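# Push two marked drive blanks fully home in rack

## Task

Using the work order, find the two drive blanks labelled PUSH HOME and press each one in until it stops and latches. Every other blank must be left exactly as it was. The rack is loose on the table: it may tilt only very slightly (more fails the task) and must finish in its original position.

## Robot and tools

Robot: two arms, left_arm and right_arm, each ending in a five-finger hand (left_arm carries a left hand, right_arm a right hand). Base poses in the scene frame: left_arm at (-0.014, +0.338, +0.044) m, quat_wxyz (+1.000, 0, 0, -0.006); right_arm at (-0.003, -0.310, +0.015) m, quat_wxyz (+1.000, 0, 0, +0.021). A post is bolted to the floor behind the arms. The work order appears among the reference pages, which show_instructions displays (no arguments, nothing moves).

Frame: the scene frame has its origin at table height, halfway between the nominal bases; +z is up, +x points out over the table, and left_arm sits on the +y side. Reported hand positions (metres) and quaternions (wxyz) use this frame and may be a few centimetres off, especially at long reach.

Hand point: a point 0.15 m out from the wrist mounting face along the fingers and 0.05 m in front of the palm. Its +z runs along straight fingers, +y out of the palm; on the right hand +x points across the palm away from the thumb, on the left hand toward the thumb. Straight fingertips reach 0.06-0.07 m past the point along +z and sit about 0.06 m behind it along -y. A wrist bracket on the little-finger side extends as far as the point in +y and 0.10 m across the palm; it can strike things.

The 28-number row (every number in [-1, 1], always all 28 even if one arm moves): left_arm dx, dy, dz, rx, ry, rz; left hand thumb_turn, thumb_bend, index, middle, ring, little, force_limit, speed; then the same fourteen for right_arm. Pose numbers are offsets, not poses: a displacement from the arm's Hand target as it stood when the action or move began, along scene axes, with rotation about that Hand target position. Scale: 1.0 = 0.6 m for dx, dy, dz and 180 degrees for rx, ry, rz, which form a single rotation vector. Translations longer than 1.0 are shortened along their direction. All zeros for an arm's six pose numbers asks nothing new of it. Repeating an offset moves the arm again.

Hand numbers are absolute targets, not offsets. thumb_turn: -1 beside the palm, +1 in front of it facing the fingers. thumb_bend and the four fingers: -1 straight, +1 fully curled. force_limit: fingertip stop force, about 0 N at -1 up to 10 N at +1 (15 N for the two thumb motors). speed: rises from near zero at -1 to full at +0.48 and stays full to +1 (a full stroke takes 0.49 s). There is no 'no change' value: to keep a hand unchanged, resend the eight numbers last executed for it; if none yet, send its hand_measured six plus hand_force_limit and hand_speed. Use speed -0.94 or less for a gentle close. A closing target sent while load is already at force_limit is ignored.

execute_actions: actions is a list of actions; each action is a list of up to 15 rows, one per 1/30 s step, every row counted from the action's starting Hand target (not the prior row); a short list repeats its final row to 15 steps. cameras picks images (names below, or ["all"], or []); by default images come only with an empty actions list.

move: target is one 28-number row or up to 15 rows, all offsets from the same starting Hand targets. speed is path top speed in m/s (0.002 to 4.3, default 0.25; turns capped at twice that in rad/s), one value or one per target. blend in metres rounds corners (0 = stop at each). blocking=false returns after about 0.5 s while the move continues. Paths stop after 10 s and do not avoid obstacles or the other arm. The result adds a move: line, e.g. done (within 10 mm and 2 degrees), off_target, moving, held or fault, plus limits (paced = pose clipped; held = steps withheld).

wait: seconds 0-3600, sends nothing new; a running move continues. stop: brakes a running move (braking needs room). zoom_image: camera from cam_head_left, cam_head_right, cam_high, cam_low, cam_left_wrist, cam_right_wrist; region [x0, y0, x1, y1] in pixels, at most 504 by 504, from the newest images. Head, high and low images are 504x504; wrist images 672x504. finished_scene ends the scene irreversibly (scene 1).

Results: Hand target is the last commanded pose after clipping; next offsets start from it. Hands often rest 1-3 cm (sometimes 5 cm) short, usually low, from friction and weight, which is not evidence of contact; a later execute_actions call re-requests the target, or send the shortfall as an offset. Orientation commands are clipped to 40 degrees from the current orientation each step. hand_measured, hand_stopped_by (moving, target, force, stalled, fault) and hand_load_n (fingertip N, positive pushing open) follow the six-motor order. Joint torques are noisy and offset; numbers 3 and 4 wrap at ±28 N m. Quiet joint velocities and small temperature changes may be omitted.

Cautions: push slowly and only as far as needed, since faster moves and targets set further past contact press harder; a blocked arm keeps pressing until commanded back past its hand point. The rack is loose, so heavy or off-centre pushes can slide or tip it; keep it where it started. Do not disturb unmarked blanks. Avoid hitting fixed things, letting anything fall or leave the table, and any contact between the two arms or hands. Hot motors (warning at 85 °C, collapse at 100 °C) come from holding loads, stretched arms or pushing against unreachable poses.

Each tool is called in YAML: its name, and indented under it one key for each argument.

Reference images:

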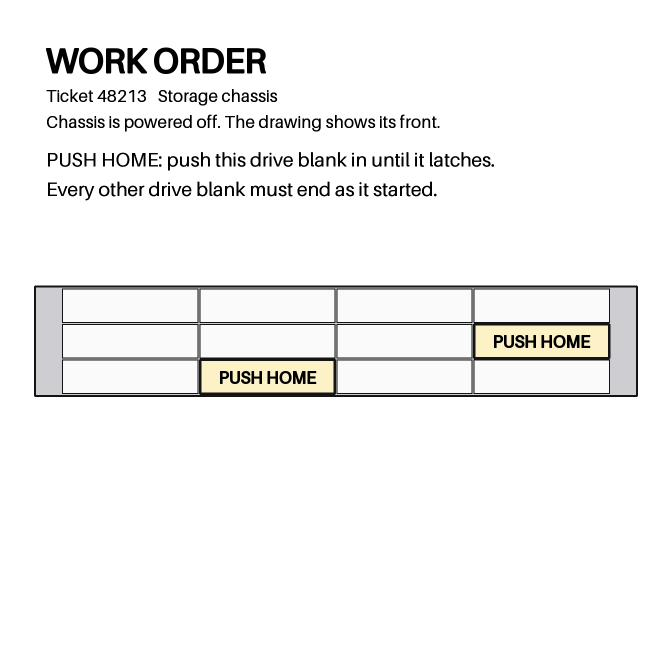

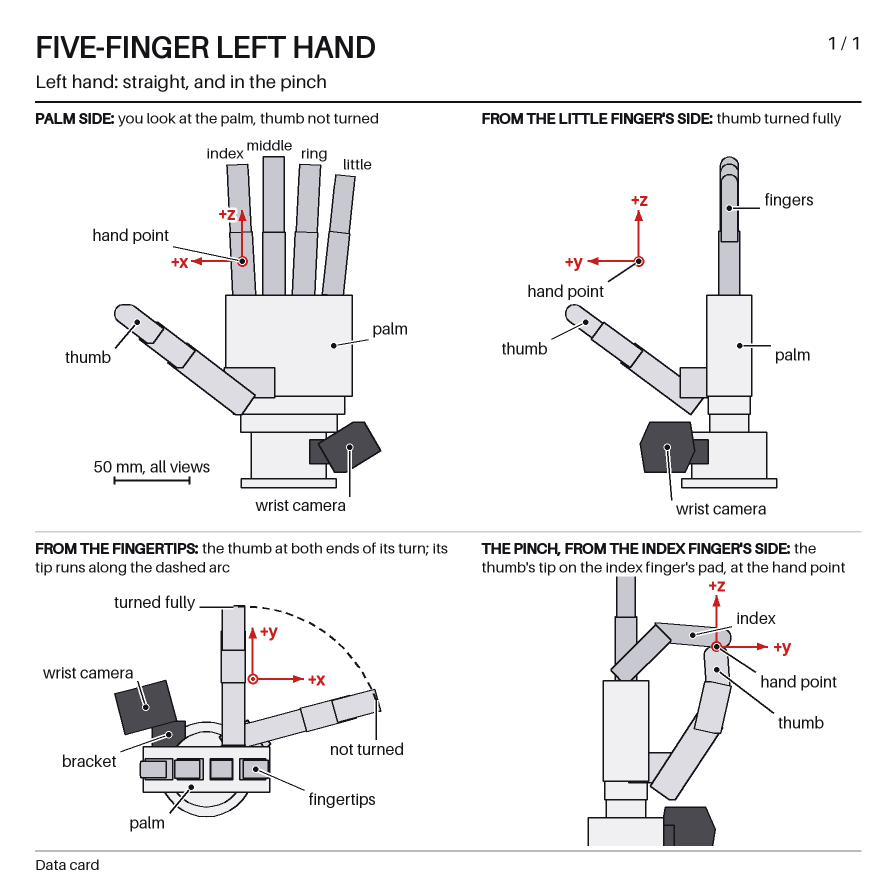

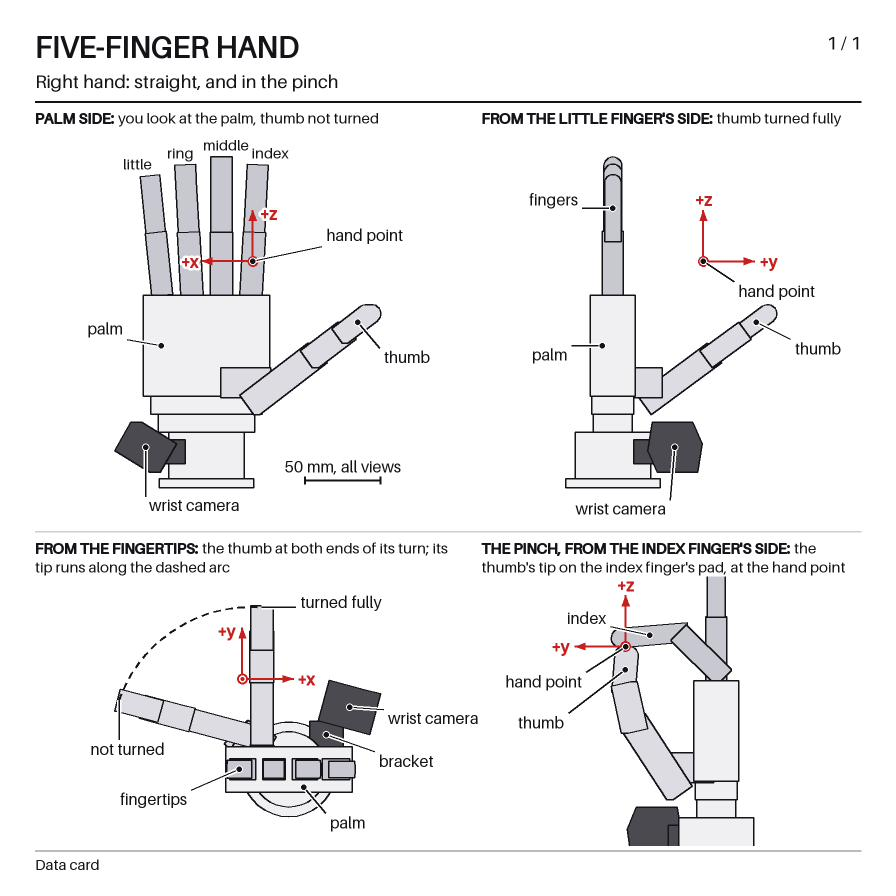

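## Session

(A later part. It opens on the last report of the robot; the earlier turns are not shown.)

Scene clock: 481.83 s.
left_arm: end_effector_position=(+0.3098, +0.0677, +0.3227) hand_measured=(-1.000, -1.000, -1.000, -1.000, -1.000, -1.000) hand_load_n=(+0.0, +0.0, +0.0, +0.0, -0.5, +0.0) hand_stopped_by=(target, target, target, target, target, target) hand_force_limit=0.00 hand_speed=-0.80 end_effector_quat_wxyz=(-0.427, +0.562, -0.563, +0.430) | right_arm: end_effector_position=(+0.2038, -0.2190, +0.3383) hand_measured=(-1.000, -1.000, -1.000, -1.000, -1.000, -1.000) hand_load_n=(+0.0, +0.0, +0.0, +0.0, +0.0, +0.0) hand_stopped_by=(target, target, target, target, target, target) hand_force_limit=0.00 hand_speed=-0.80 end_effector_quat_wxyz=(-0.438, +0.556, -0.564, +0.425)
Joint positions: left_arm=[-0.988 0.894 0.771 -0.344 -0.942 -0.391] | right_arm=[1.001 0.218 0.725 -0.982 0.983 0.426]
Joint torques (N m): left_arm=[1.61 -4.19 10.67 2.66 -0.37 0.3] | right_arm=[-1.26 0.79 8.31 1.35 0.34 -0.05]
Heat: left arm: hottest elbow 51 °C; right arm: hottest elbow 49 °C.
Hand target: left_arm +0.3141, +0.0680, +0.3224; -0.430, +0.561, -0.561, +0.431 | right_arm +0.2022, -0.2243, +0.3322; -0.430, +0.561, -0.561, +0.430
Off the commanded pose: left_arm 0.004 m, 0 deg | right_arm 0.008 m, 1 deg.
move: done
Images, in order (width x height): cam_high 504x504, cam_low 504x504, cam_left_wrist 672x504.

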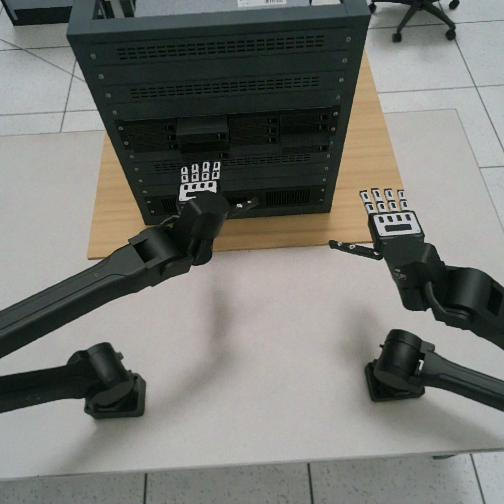

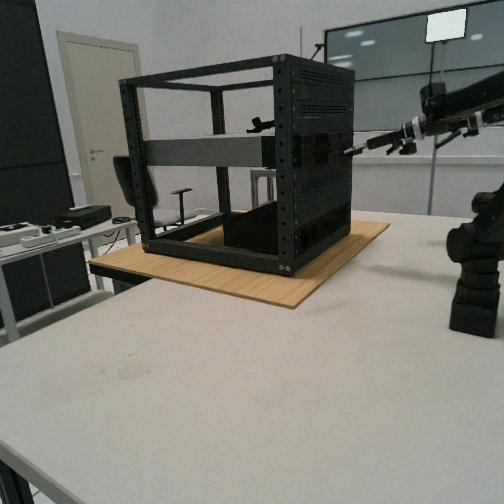

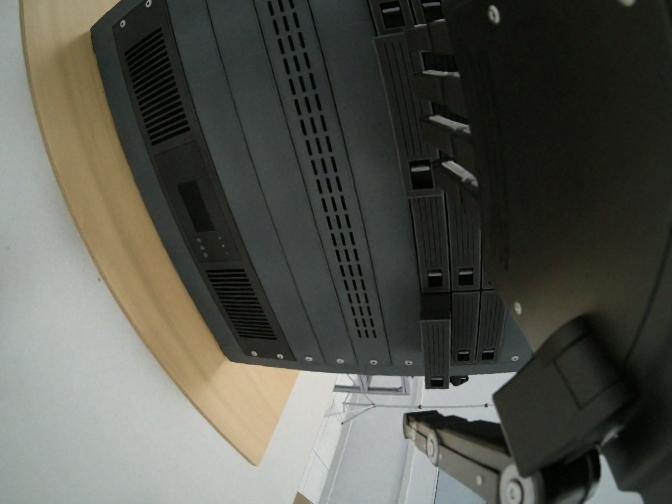

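move:
  target: [0.03,-0.003,0.01,0,0,0,-1,-1,-1,-1,-1,-1,0,-0.8,0,0,0,0,0,0,-1,-1,-1,-1,-1,-1,0,-0.8]
  speed: 0.06
  cameras: ["cam_low","cam_high","cam_left_wrist"]

zoom_image:
  camera: "cam_low"
  region: [310, 125, 370, 165]

zoom_image:
  camera: "cam_left_wrist"
  region: [310, 0, 510, 200]

Scene clock: 494.17 s.
left_arm: end_effector_position=(+0.3240, +0.0708, +0.3139) hand_measured=(-1.000, -1.000, -1.000, -1.000, -1.000, -1.000) hand_load_n=(+0.0, +0.0, +0.0, +0.0, -0.5, +0.0) hand_stopped_by=(target, target, target, target, target, target) hand_force_limit=0.00 hand_speed=-0.80 end_effector_quat_wxyz=(-0.429, +0.561, -0.570, +0.420) | right_arm: end_effector_position=(+0.2038, -0.2190, +0.3383) hand_measured=(-1.000, -1.000, -1.000, -1.000, -1.000, -1.000) hand_load_n=(+0.0, +0.0, +0.0, +0.0, +0.0, +0.0) hand_stopped_by=(target, target, target, target, target, target) hand_force_limit=0.00 hand_speed=-0.80 end_effector_quat_wxyz=(-0.438, +0.556, -0.564, +0.425)
Joint positions: left_arm=[-0.941 0.923 0.771 -0.314 -0.9 -0.358] | right_arm=[1.001 0.218 0.725 -0.982 0.983 0.426]
Joint torques (N m): left_arm=[1.44 -4.42 12.88 2.4 -0.35 0.31] | right_arm=[-0.62 1.49 8.36 1.46 0.33 -0.04]
Heat: left arm: hottest elbow 51 °C; right arm: hottest elbow 49 °C.
Hand target: left_arm +0.3321, +0.0662, +0.3284; -0.430, +0.561, -0.561, +0.431 | right_arm +0.2022, -0.2243, +0.3322; -0.430, +0.561, -0.561, +0.430
Off the commanded pose: left_arm 0.017 m, 2 deg | right_arm 0.008 m, 1 deg.
move: off_target (left_arm)
Images, in order (width x height): cam_high 504x504, cam_low 504x504, cam_left_wrist 672x504.

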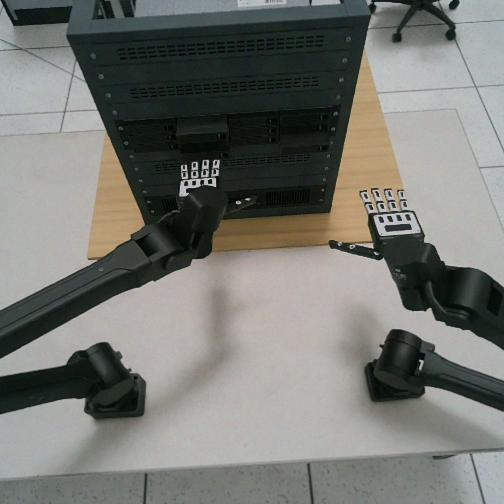

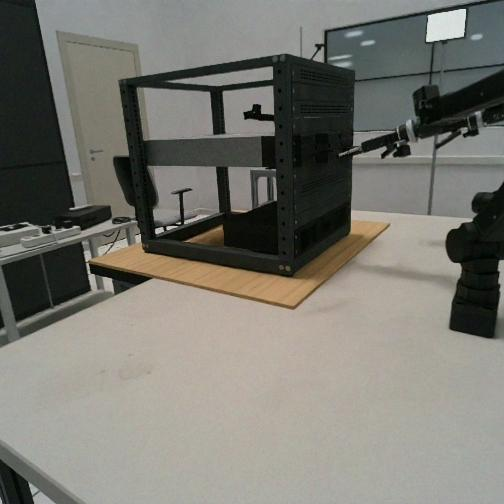

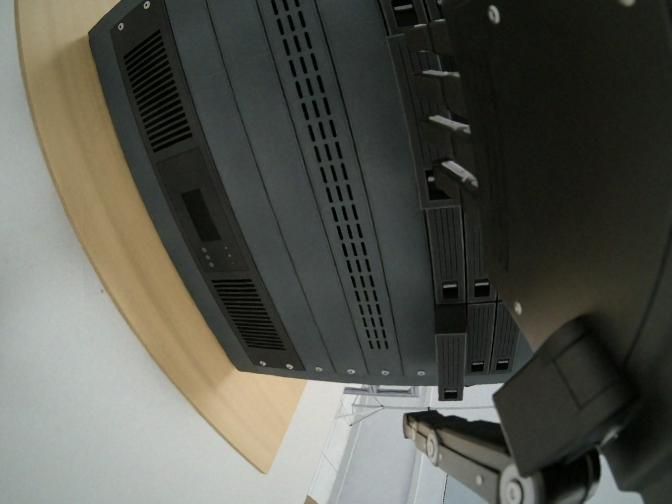

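Scaled by 8.400 from the camera's image (finer frame: 720x720).

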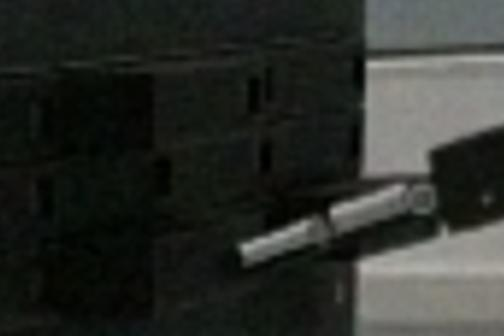

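Scaled by 2.520 from the camera's image (finer frame: 960x720).

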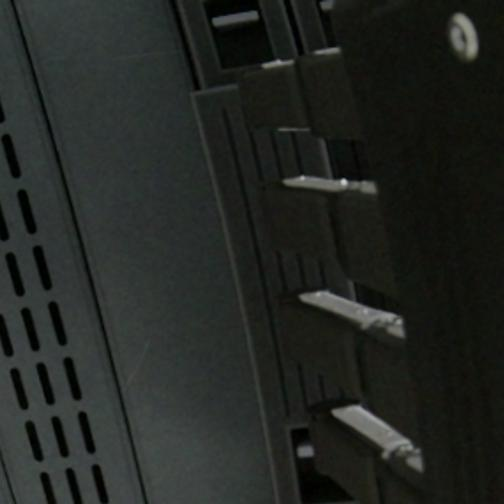

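move:
  target: [0.01,-0.006,0.018,0,0,0,-1,-1,-1,-1,-1,-1,0,-0.8,0,0,0,0,0,0,-1,-1,-1,-1,-1,-1,0,-0.8]
  speed: 0.06
  cameras: ["cam_low","cam_left_wrist"]

zoom_image:
  camera: "cam_low"
  region: [310, 125, 370, 165]

zoom_image:
  camera: "cam_left_wrist"
  region: [310, 0, 510, 200]

Scene clock: 503.13 s.
left_arm: end_effector_position=(+0.3257, +0.0707, +0.3096) hand_measured=(-1.000, -1.000, -1.000, -1.000, -1.000, -1.000) hand_load_n=(-0.5, -0.5, +0.0, +0.0, +0.0, +0.0) hand_stopped_by=(target, target, target, target, target, target) hand_force_limit=0.00 hand_speed=-0.80 end_effector_quat_wxyz=(-0.429, +0.559, -0.575, +0.415) | right_arm: end_effector_position=(+0.2038, -0.2190, +0.3383) hand_measured=(-1.000, -1.000, -1.000, -1.000, -1.000, -1.000) hand_load_n=(-0.5, -0.5, +0.0, +0.0, +0.0, +0.0) hand_stopped_by=(target, target, target, target, target, target) hand_force_limit=0.00 hand_speed=-0.80 end_effector_quat_wxyz=(-0.438, +0.556, -0.564, +0.425)
Joint positions: left_arm=[-0.936 0.932 0.771 -0.314 -0.893 -0.351] | right_arm=[1.001 0.218 0.725 -0.982 0.983 0.426]
Joint torques (N m): left_arm=[1.44 -4.31 15.8 1.92 -0.35 0.34] | right_arm=[-0.91 1.73 8.42 1.51 0.37 -0.05]
Heat: left arm: hottest elbow 51 °C; right arm: hottest elbow 49 °C.
Hand target: left_arm +0.3381, +0.0626, +0.3392; -0.430, +0.561, -0.561, +0.431 | right_arm +0.2022, -0.2243, +0.3322; -0.430, +0.561, -0.561, +0.430
Off the commanded pose: left_arm 0.033 m, 2 deg | right_arm 0.008 m, 1 deg.
move: off_target (left_arm)

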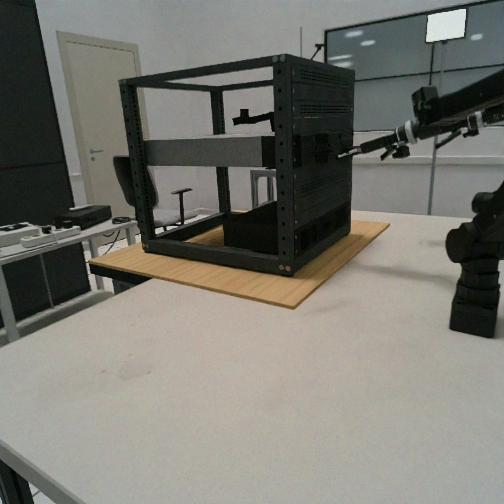

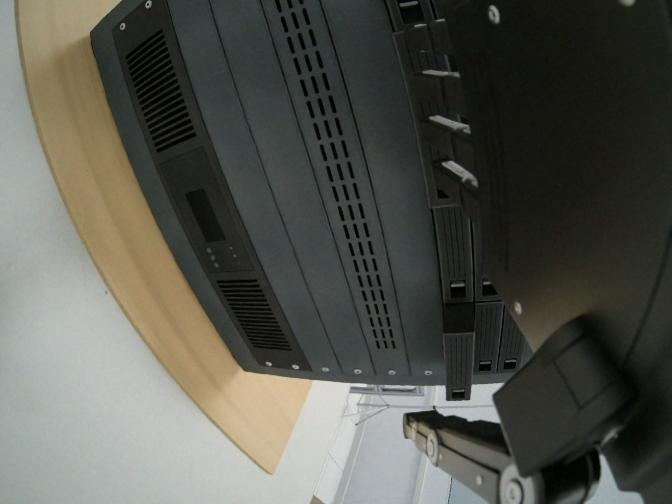

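Scaled by 8.400 from the camera's image (finer frame: 720x720).

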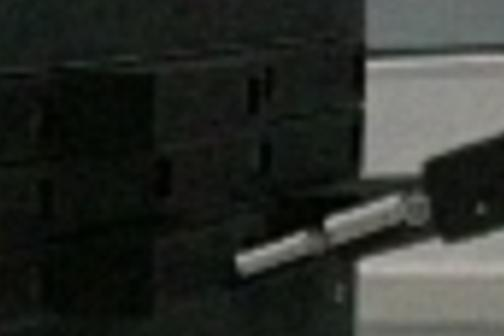

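Scaled by 2.520 from the camera's image (finer frame: 960x720).

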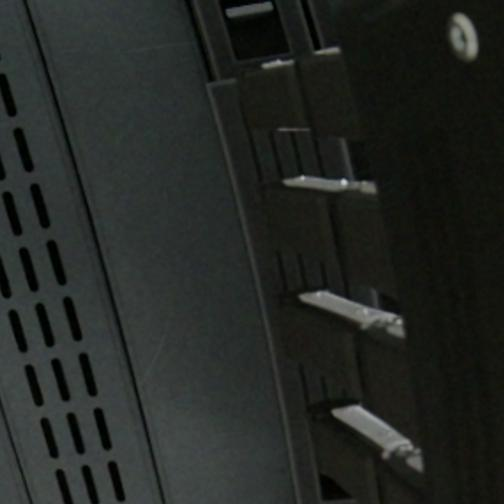

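move:
  target: [0,0,0.015,0,0,0,-1,-1,-1,-1,-1,-1,0,-0.8,0,0,0,0,0,0,-1,-1,-1,-1,-1,-1,0,-0.8]
  speed: 0.03
  cameras: ["cam_low","cam_left_wrist"]

zoom_image:
  camera: "cam_left_wrist"
  region: [310, 0, 510, 200]

Scene clock: 509.60 s.
left_arm: end_effector_position=(+0.3283, +0.0673, +0.3227) hand_measured=(-1.000, -1.000, -1.000, -1.000, -1.000, -1.000) hand_load_n=(-0.5, +0.0, +0.0, +0.0, +0.0, +0.0) hand_stopped_by=(target, target, target, target, target, target) hand_force_limit=0.00 hand_speed=-0.80 end_effector_quat_wxyz=(-0.428, +0.560, -0.570, +0.423) | right_arm: end_effector_position=(+0.2038, -0.2190, +0.3383) hand_measured=(-1.000, -1.000, -1.000, -1.000, -1.000, -1.000) hand_load_n=(+0.0, +0.0, +0.0, +0.0, +0.0, +0.0) hand_stopped_by=(target, target, target, target, target, target) hand_force_limit=0.00 hand_speed=-0.80 end_effector_quat_wxyz=(-0.438, +0.556, -0.564, +0.425)
Joint positions: left_arm=[-0.935 0.932 0.796 -0.32 -0.892 -0.35] | right_arm=[1.001 0.218 0.725 -0.982 0.983 0.426]
Joint torques (N m): left_arm=[2.08 -4.25 15.6 1.39 -0.32 0.3] | right_arm=[-0.5 1.61 8.35 1.37 0.28 -0.02]
Heat: left arm: hottest elbow 52 °C; right arm: hottest elbow 48 °C.
Hand target: left_arm +0.3381, +0.0624, +0.3484; -0.430, +0.561, -0.561, +0.431 | right_arm +0.2022, -0.2243, +0.3322; -0.430, +0.561, -0.561, +0.430
Off the commanded pose: left_arm 0.028 m, 1 deg | right_arm 0.008 m, 1 deg.
move: off_target (left_arm)

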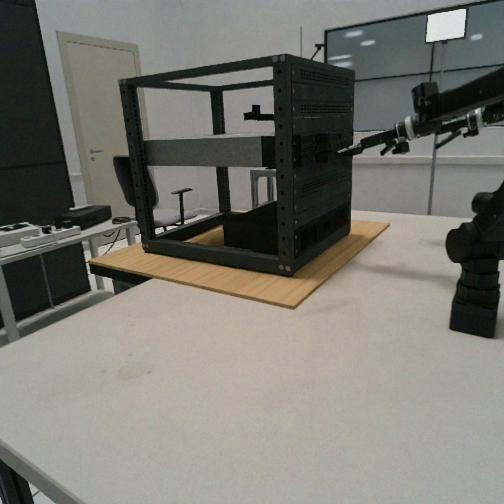

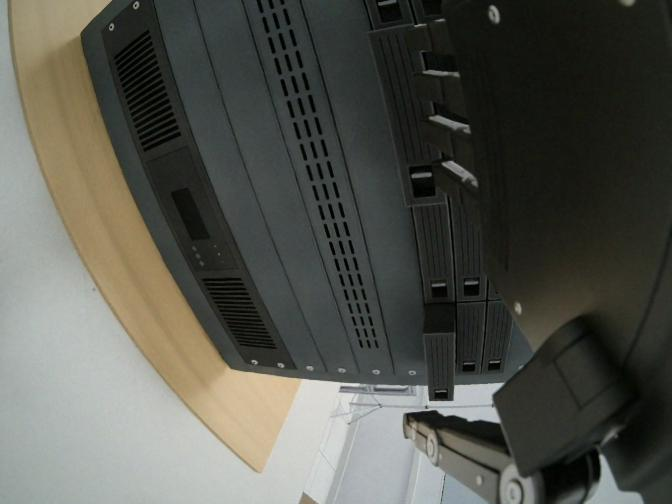

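Scaled by 2.520 from the camera's image (finer frame: 960x720).

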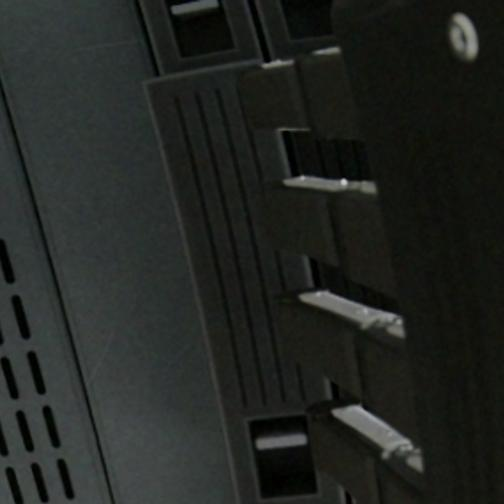

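move:
  target: [0.02,-0.002,-0.002,0,0,0,-1,-1,-1,-1,-1,-1,0,-0.8,0,0,0,0,0,0,-1,-1,-1,-1,-1,-1,0,-0.8]
  speed: 0.04
  cameras: ["cam_low","cam_left_wrist","cam_high"]

zoom_image:
  camera: "cam_left_wrist"
  region: [310, 0, 510, 200]

zoom_image:
  camera: "cam_high"
  region: [140, 90, 240, 190]

Scene clock: 514.47 s.
left_arm: end_effector_position=(+0.3366, +0.0704, +0.3155) hand_measured=(-1.000, -1.000, -1.000, -1.000, -1.000, -1.000) hand_load_n=(+0.0, +0.0, +0.0, +0.0, +0.0, +0.0) hand_stopped_by=(target, target, target, target, target, target) hand_force_limit=0.00 hand_speed=-0.80 end_effector_quat_wxyz=(-0.429, +0.560, -0.578, +0.411) | right_arm: end_effector_position=(+0.2038, -0.2190, +0.3383) hand_measured=(-1.000, -1.000, -1.000, -1.000, -1.000, -1.000) hand_load_n=(+0.0, +0.0, -0.5, +0.0, +0.0, +0.0) hand_stopped_by=(target, target, target, target, target, target) hand_force_limit=0.00 hand_speed=-0.80 end_effector_quat_wxyz=(-0.438, +0.556, -0.564, +0.425)
Joint positions: left_arm=[-0.907 0.953 0.801 -0.32 -0.867 -0.334] | right_arm=[1.001 0.218 0.725 -0.982 0.983 0.426]
Joint torques (N m): left_arm=[1.08 -5.13 15.95 2.35 -0.33 0.32] | right_arm=[-0.62 1.85 8.25 1.66 0.3 -0.04]
Heat: left arm: hottest elbow 53 °C; right arm: hottest elbow 48 °C.
Hand target: left_arm +0.3501, +0.0613, +0.3470; -0.430, +0.561, -0.561, +0.431 | right_arm +0.2022, -0.2243, +0.3322; -0.430, +0.561, -0.561, +0.430
Off the commanded pose: left_arm 0.036 m, 3 deg | right_arm 0.008 m, 1 deg.
move: off_target (left_arm)
Images, in order (width x height): cam_high 504x504, cam_low 504x504, cam_left_wrist 672x504.

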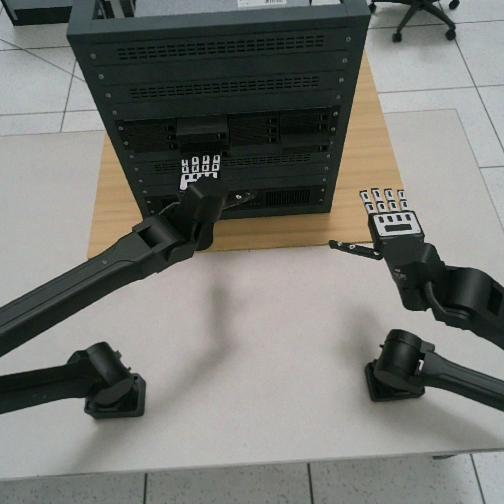

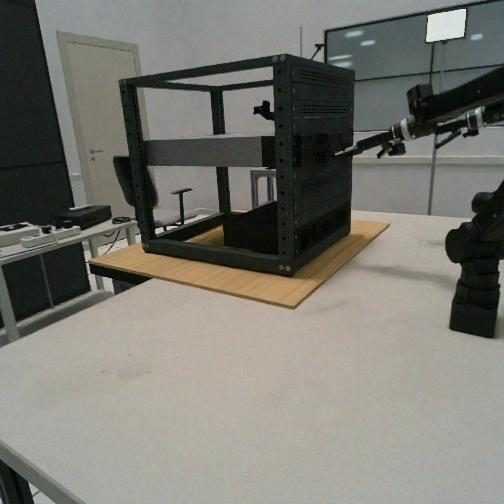

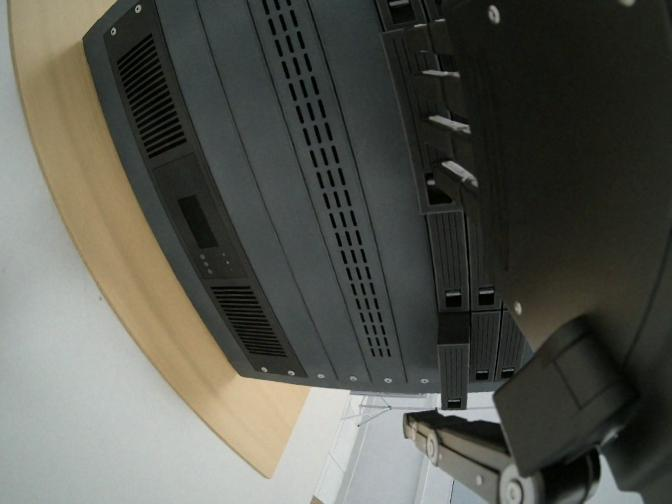

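Scaled by 2.520 from the camera's image (finer frame: 960x720).

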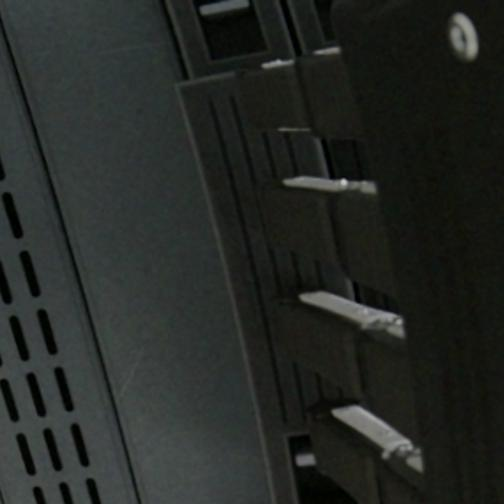

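Scaled by 5.040 from the camera's image (finer frame: 720x720).

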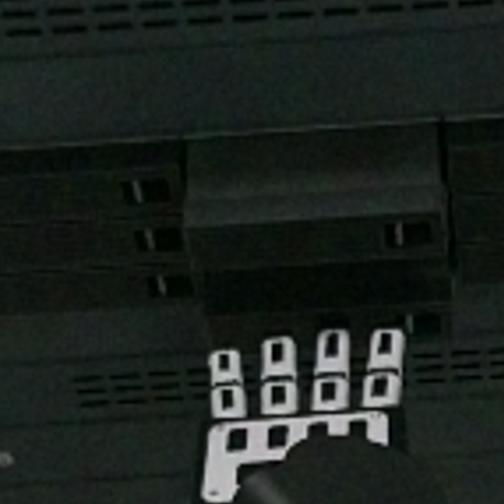

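move:
  target: [0.02,0.004,0.009,0,0,0,-1,-1,-1,-1,-1,-1,0,-0.8,0,0,0,0,0,0,-1,-1,-1,-1,-1,-1,0,-0.8]
  speed: 0.04
  cameras: ["cam_low","cam_left_wrist"]

zoom_image:
  camera: "cam_left_wrist"
  region: [310, 0, 510, 200]

zoom_image:
  camera: "cam_low"
  region: [310, 125, 370, 165]

Scene clock: 522.70 s.
left_arm: end_effector_position=(+0.3466, +0.0731, +0.3193) hand_measured=(-1.000, -1.000, -1.000, -1.000, -1.000, -1.000) hand_load_n=(+0.0, +0.0, +0.0, +0.0, +0.0, +0.0) hand_stopped_by=(target, target, target, target, target, target) hand_force_limit=0.00 hand_speed=-0.80 end_effector_quat_wxyz=(-0.428, +0.560, -0.581, +0.408) | right_arm: end_effector_position=(+0.2038, -0.2190, +0.3383) hand_measured=(-1.000, -1.000, -1.000, -1.000, -1.000, -1.000) hand_load_n=(+0.0, +0.0, +0.0, +0.0, +0.0, +0.0) hand_stopped_by=(target, target, target, target, target, target) hand_force_limit=0.00 hand_speed=-0.80 end_effector_quat_wxyz=(-0.438, +0.556, -0.564, +0.425)
Joint positions: left_arm=[-0.873 0.965 0.82 -0.32 -0.834 -0.314] | right_arm=[1.001 0.218 0.725 -0.982 0.983 0.426]
Joint torques (N m): left_arm=[1.32 -4.84 15.94 2.65 -0.36 0.32] | right_arm=[-0.09 1.73 8.35 1.55 0.32 -0.05]
Heat: left arm: hottest elbow 54 °C; right arm: hottest elbow 48 °C.
Hand target: left_arm +0.3621, +0.0636, +0.3526; -0.430, +0.561, -0.561, +0.431 | right_arm +0.2022, -0.2243, +0.3322; -0.430, +0.561, -0.561, +0.430
Off the commanded pose: left_arm 0.038 m, 3 deg | right_arm 0.008 m, 1 deg.
move: off_target (left_arm)

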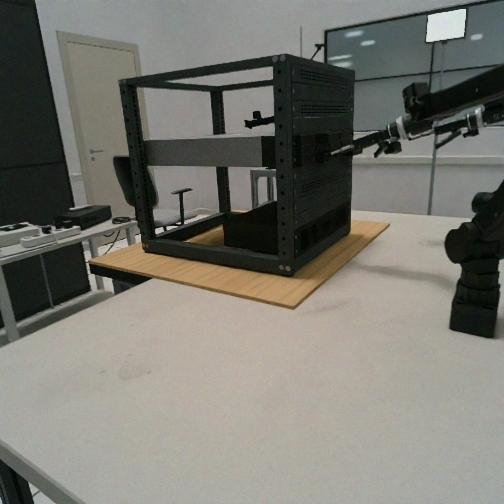

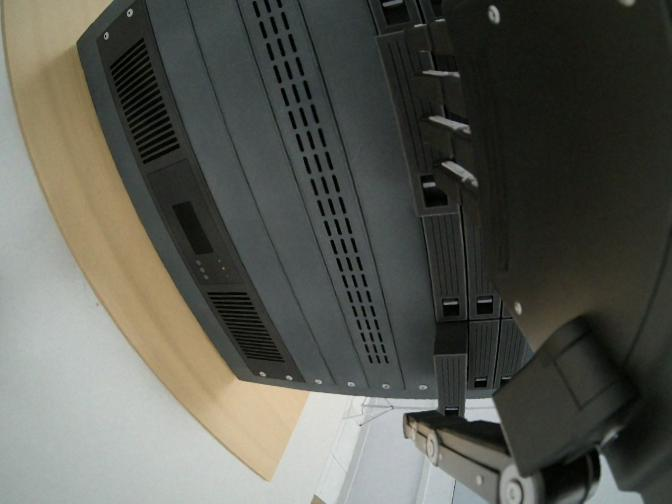

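Scaled by 2.520 from the camera's image (finer frame: 960x720).

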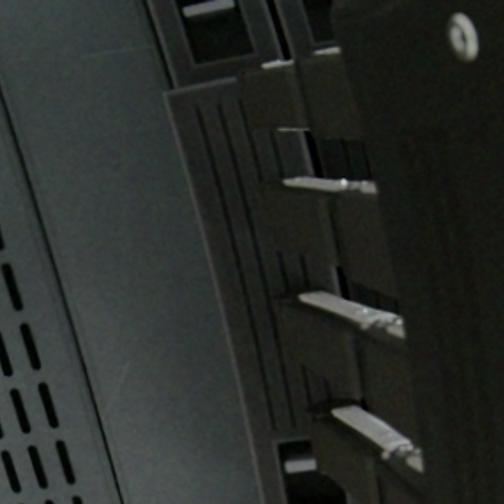

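Scaled by 8.400 from the camera's image (finer frame: 720x720).

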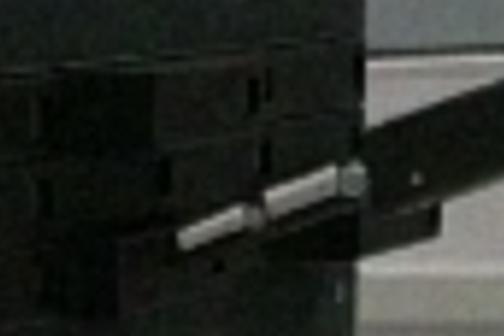

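move:
  target: [0.02,0.004,0.006,0,0,0,-1,-1,-1,-1,-1,-1,0,-0.8,0,0,0,0,0,0,-1,-1,-1,-1,-1,-1,0,-0.8]
  speed: 0.04
  cameras: ["cam_low","cam_left_wrist"]

zoom_image:
  camera: "cam_left_wrist"
  region: [310, 0, 510, 200]

zoom_image:
  camera: "cam_low"
  region: [310, 125, 370, 165]

Scene clock: 533.57 s.
left_arm: end_effector_position=(+0.3582, +0.0752, +0.3225) hand_measured=(-1.000, -1.000, -1.000, -1.000, -1.000, -1.000) hand_load_n=(+0.0, +0.0, -0.5, -0.5, +0.0, +0.0) hand_stopped_by=(target, target, target, target, target, target) hand_force_limit=0.00 hand_speed=-0.80 end_effector_quat_wxyz=(-0.427, +0.560, -0.581, +0.408) | right_arm: end_effector_position=(+0.2038, -0.2190, +0.3383) hand_measured=(-1.000, -1.000, -1.000, -1.000, -1.000, -1.000) hand_load_n=(+0.0, +0.0, +0.0, +0.0, +0.0, +0.0) hand_stopped_by=(target, target, target, target, target, target) hand_force_limit=0.00 hand_speed=-0.80 end_effector_quat_wxyz=(-0.438, +0.556, -0.564, +0.425)
Joint positions: left_arm=[-0.84 0.981 0.836 -0.306 -0.804 -0.295] | right_arm=[1.001 0.218 0.725 -0.982 0.983 0.426]
Joint torques (N m): left_arm=[1.44 -5.01 16.1 2.65 -0.34 0.31] | right_arm=[-0.67 1.73 8.39 1.47 0.34 -0.05]
Motor temperatures (°C): left_arm=[33 35 57 33 34 35] | right_arm=[39 33 48 33 32 33]
Heat: left arm: hottest elbow 57 °C; right arm: hottest elbow 48 °C.
Hand target: left_arm +0.3741, +0.0662, +0.3560; -0.430, +0.561, -0.561, +0.431 | right_arm +0.2022, -0.2243, +0.3322; -0.430, +0.561, -0.561, +0.430
Off the commanded pose: left_arm 0.038 m, 3 deg | right_arm 0.008 m, 1 deg.
move: off_target (left_arm)

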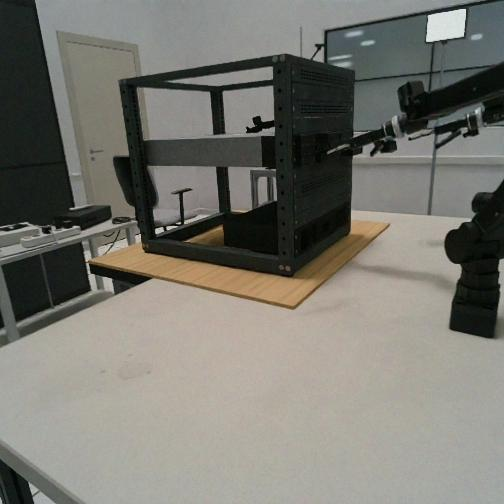

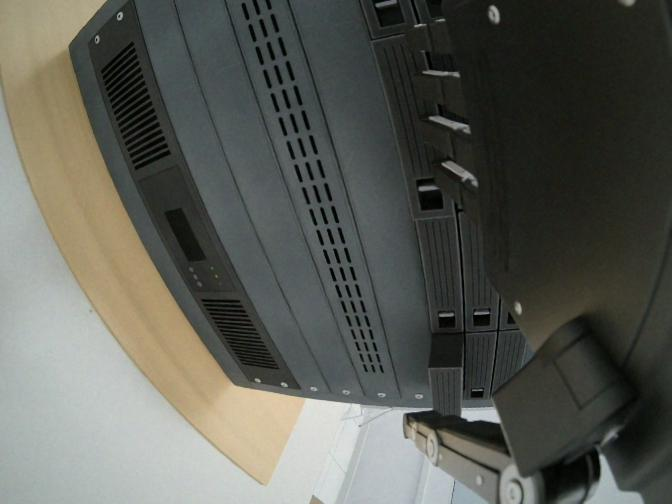

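Scaled by 2.520 from the camera's image (finer frame: 960x720).

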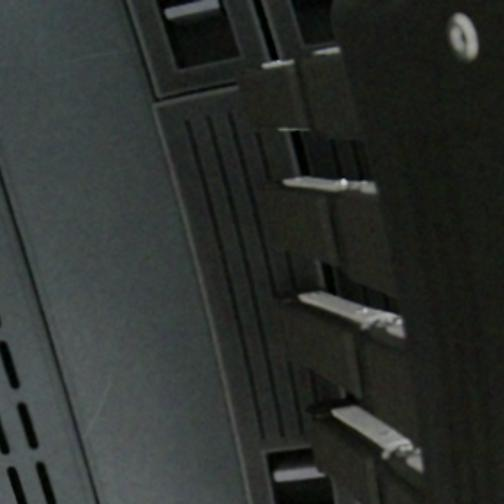

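Scaled by 8.400 from the camera's image (finer frame: 720x720).

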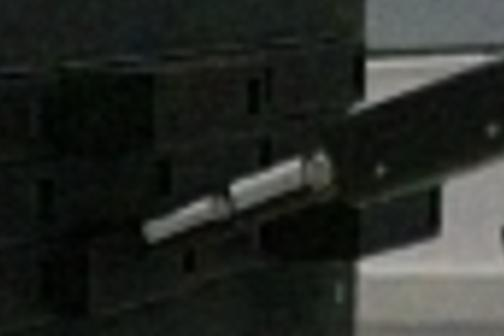

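move:
  target: [0.015,0.003,0.001,0,0,0,-1,-1,-1,-1,-1,-1,0,-0.8,0,0,0,0,0,0,-1,-1,-1,-1,-1,-1,0,-0.8]
  speed: 0.04
  cameras: ["cam_low","cam_left_wrist"]

zoom_image:
  camera: "cam_left_wrist"
  region: [310, 0, 510, 200]

zoom_image:
  camera: "cam_low"
  region: [310, 125, 370, 165]

Scene clock: 540.53 s.
left_arm: end_effector_position=(+0.3650, +0.0756, +0.3231) hand_measured=(-1.000, -1.000, -1.000, -1.000, -1.000, -1.000) hand_load_n=(+0.0, +0.0, +0.0, -0.5, +0.0, +0.0) hand_stopped_by=(target, target, target, target, target, target) hand_force_limit=0.00 hand_speed=-0.80 end_effector_quat_wxyz=(-0.425, +0.560, -0.582, +0.409) | right_arm: end_effector_position=(+0.2038, -0.2190, +0.3383) hand_measured=(-1.000, -1.000, -1.000, -1.000, -1.000, -1.000) hand_load_n=(+0.0, +0.5, +0.0, +0.0, +0.0, +0.0) hand_stopped_by=(target, target, target, target, target, target) hand_force_limit=0.00 hand_speed=-0.80 end_effector_quat_wxyz=(-0.438, +0.556, -0.564, +0.425)
Joint positions: left_arm=[-0.82 0.991 0.843 -0.294 -0.781 -0.282] | right_arm=[1.001 0.218 0.725 -0.982 0.983 0.426]
Joint torques (N m): left_arm=[2.08 -5.01 16.02 2.85 -0.35 0.29] | right_arm=[-0.97 2.14 8.4 1.55 0.34 -0.08]
Motor temperatures (°C): left_arm=[33 35 59 33 34 35] | right_arm=[39 33 48 33 32 33]
Heat: left arm: hottest elbow 59 °C; right arm: hottest elbow 48 °C.
Hand target: left_arm +0.3831, +0.0679, +0.3568; -0.430, +0.561, -0.561, +0.431 | right_arm +0.2022, -0.2243, +0.3322; -0.430, +0.561, -0.561, +0.430
Off the commanded pose: left_arm 0.039 m, 4 deg | right_arm 0.008 m, 1 deg.
move: off_target (left_arm)

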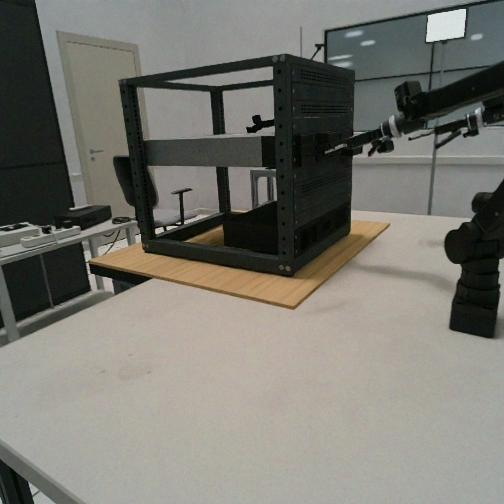

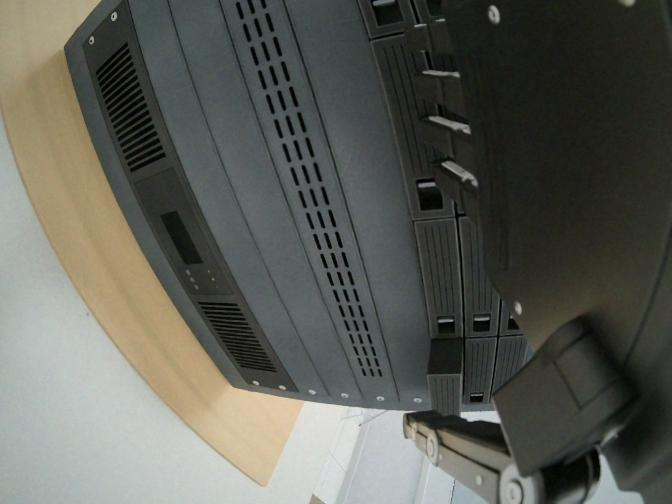

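Scaled by 2.520 from the camera's image (finer frame: 960x720).

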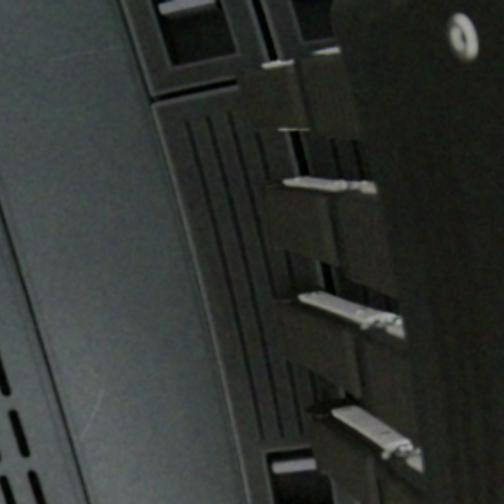

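Scaled by 8.400 from the camera's image (finer frame: 720x720).

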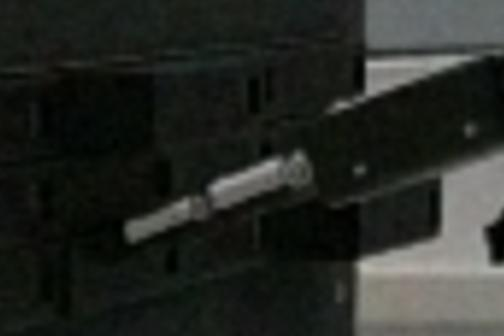

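move:
  target: [0.015,0.003,-0.002,0,0,0,-1,-1,-1,-1,-1,-1,0,-0.8,0,0,0,0,0,0,-1,-1,-1,-1,-1,-1,0,-0.8]
  speed: 0.04
  cameras: ["cam_low","cam_left_wrist"]

zoom_image:
  camera: "cam_left_wrist"
  region: [310, 0, 510, 200]

zoom_image:
  camera: "cam_low"
  region: [310, 125, 370, 165]

Scene clock: 545.23 s.
left_arm: end_effector_position=(+0.3698, +0.0760, +0.3236) hand_measured=(-1.000, -1.000, -1.000, -1.000, -1.000, -1.000) hand_load_n=(-0.5, +0.0, +0.0, -2.0, +0.0, +0.0) hand_stopped_by=(target, target, target, target, target, target) hand_force_limit=0.00 hand_speed=-0.80 end_effector_quat_wxyz=(-0.424, +0.558, -0.584, +0.410) | right_arm: end_effector_position=(+0.2038, -0.2190, +0.3383) hand_measured=(-1.000, -1.000, -1.000, -1.000, -1.000, -1.000) hand_load_n=(+0.0, +0.0, +0.0, +0.0, +0.0, +0.0) hand_stopped_by=(target, target, target, target, target, target) hand_force_limit=0.00 hand_speed=-0.80 end_effector_quat_wxyz=(-0.438, +0.556, -0.564, +0.425)
Joint positions: left_arm=[-0.806 0.997 0.846 -0.282 -0.763 -0.269] | right_arm=[1.001 0.218 0.725 -0.982 0.983 0.426]
Joint torques (N m): left_arm=[2.43 -4.78 16.16 3.03 -0.25 0.29] | right_arm=[-1.38 0.85 8.38 1.37 0.32 -0.04]
Motor temperatures (°C): left_arm=[33 35 60 33 34 35] | right_arm=[38 33 48 33 32 33]
Heat: left arm: hottest elbow 60 °C; right arm: hottest elbow 48 °C.
Hand target: left_arm +0.3921, +0.0697, +0.3556; -0.430, +0.561, -0.561, +0.431 | right_arm +0.2022, -0.2243, +0.3322; -0.430, +0.561, -0.561, +0.430
Off the commanded pose: left_arm 0.040 m, 4 deg | right_arm 0.008 m, 1 deg.
move: off_target (left_arm)

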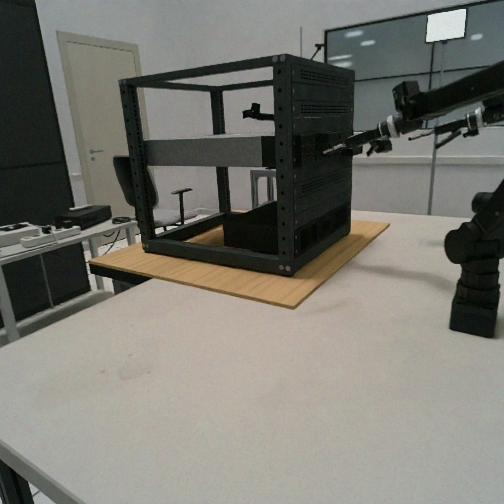

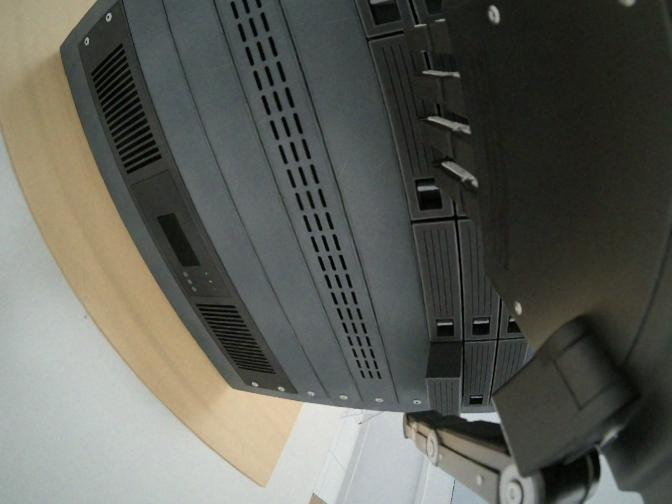

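Scaled by 2.520 from the camera's image (finer frame: 960x720).

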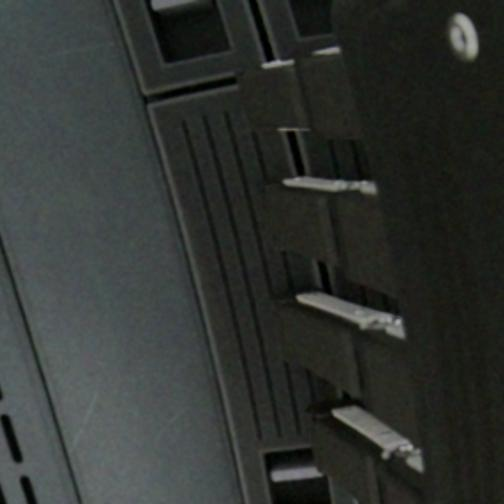

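Scaled by 8.400 from the camera's image (finer frame: 720x720).

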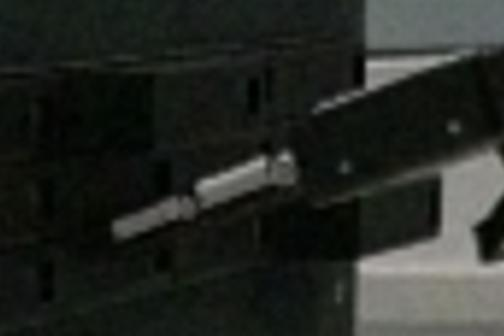

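move:
  target: [0.02,0.003,0.0,0,0,0,-1,-1,-1,-1,-1,-1,0,-0.8,0,0,0,0,0,0,-1,-1,-1,-1,-1,-1,0,-0.8]
  speed: 0.04
  cameras: ["cam_low","cam_left_wrist"]

zoom_image:
  camera: "cam_left_wrist"
  region: [310, 0, 510, 200]

zoom_image:
  camera: "cam_low"
  region: [310, 125, 370, 165]

Scene clock: 550.87 s.
left_arm: end_effector_position=(+0.3702, +0.0764, +0.3240) hand_measured=(-1.000, -1.000, -1.000, -1.000, -1.000, -1.000) hand_load_n=(-0.5, +0.0, +0.0, -4.5, -0.5, +0.0) hand_stopped_by=(target, target, target, target, target, target) hand_force_limit=0.00 hand_speed=-0.80 end_effector_quat_wxyz=(-0.423, +0.552, -0.590, +0.410) | right_arm: end_effector_position=(+0.2038, -0.2190, +0.3383) hand_measured=(-1.000, -1.000, -1.000, -1.000, -1.000, -1.000) hand_load_n=(-0.5, +0.0, +0.0, +0.0, +0.0, +0.0) hand_stopped_by=(target, target, target, target, target, target) hand_force_limit=0.00 hand_speed=-0.80 end_effector_quat_wxyz=(-0.438, +0.556, -0.564, +0.425)
Joint positions: left_arm=[-0.8 0.995 0.846 -0.281 -0.747 -0.253] | right_arm=[1.001 0.218 0.725 -0.982 0.983 0.426]
Joint torques (N m): left_arm=[4.54 -3.25 16.73 3.73 0.11 0.3] | right_arm=[-0.97 1.73 8.39 1.54 0.37 -0.06]
Motor temperatures (°C): left_arm=[33 35 59 33 34 35] | right_arm=[38 33 48 33 32 33]
Heat: left arm: hottest elbow 59 °C; right arm: hottest elbow 48 °C.
Hand target: left_arm +0.4041, +0.0715, +0.3556; -0.430, +0.561, -0.561, +0.431 | right_arm +0.2022, -0.2243, +0.3322; -0.430, +0.561, -0.561, +0.430
Off the commanded pose: left_arm 0.047 m, 4 deg | right_arm 0.008 m, 1 deg.
move: off_target (left_arm)

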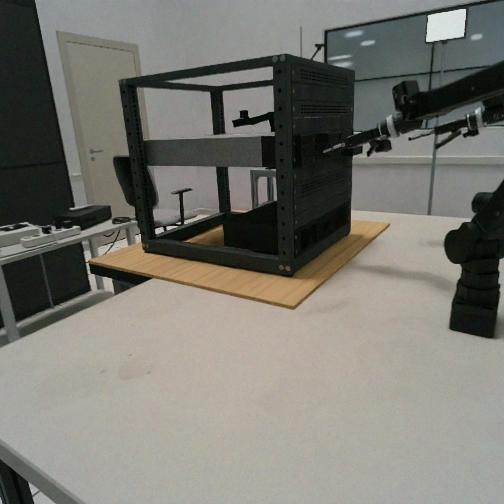

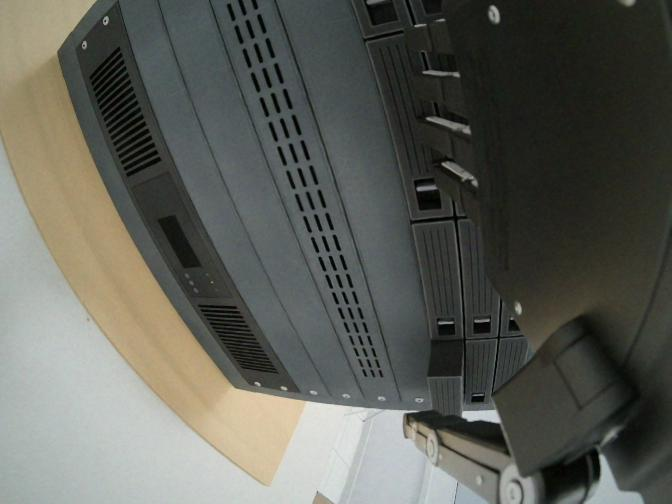

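Scaled by 2.520 from the camera's image (finer frame: 960x720).

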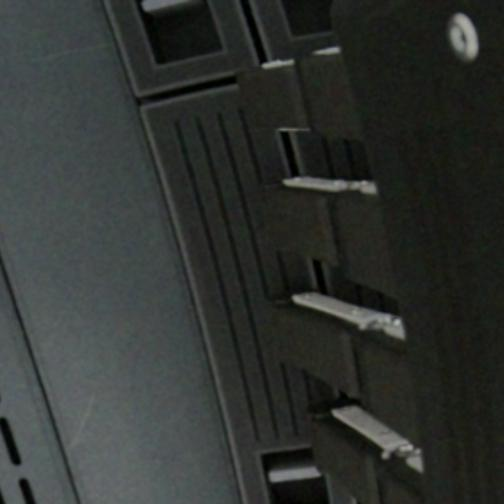

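Scaled by 8.400 from the camera's image (finer frame: 720x720).

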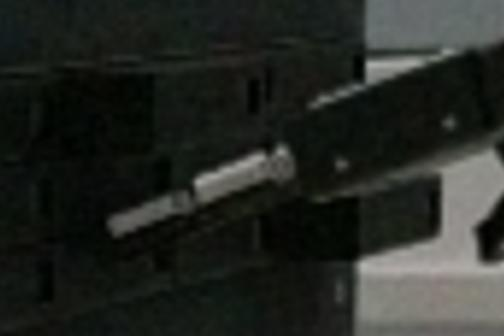

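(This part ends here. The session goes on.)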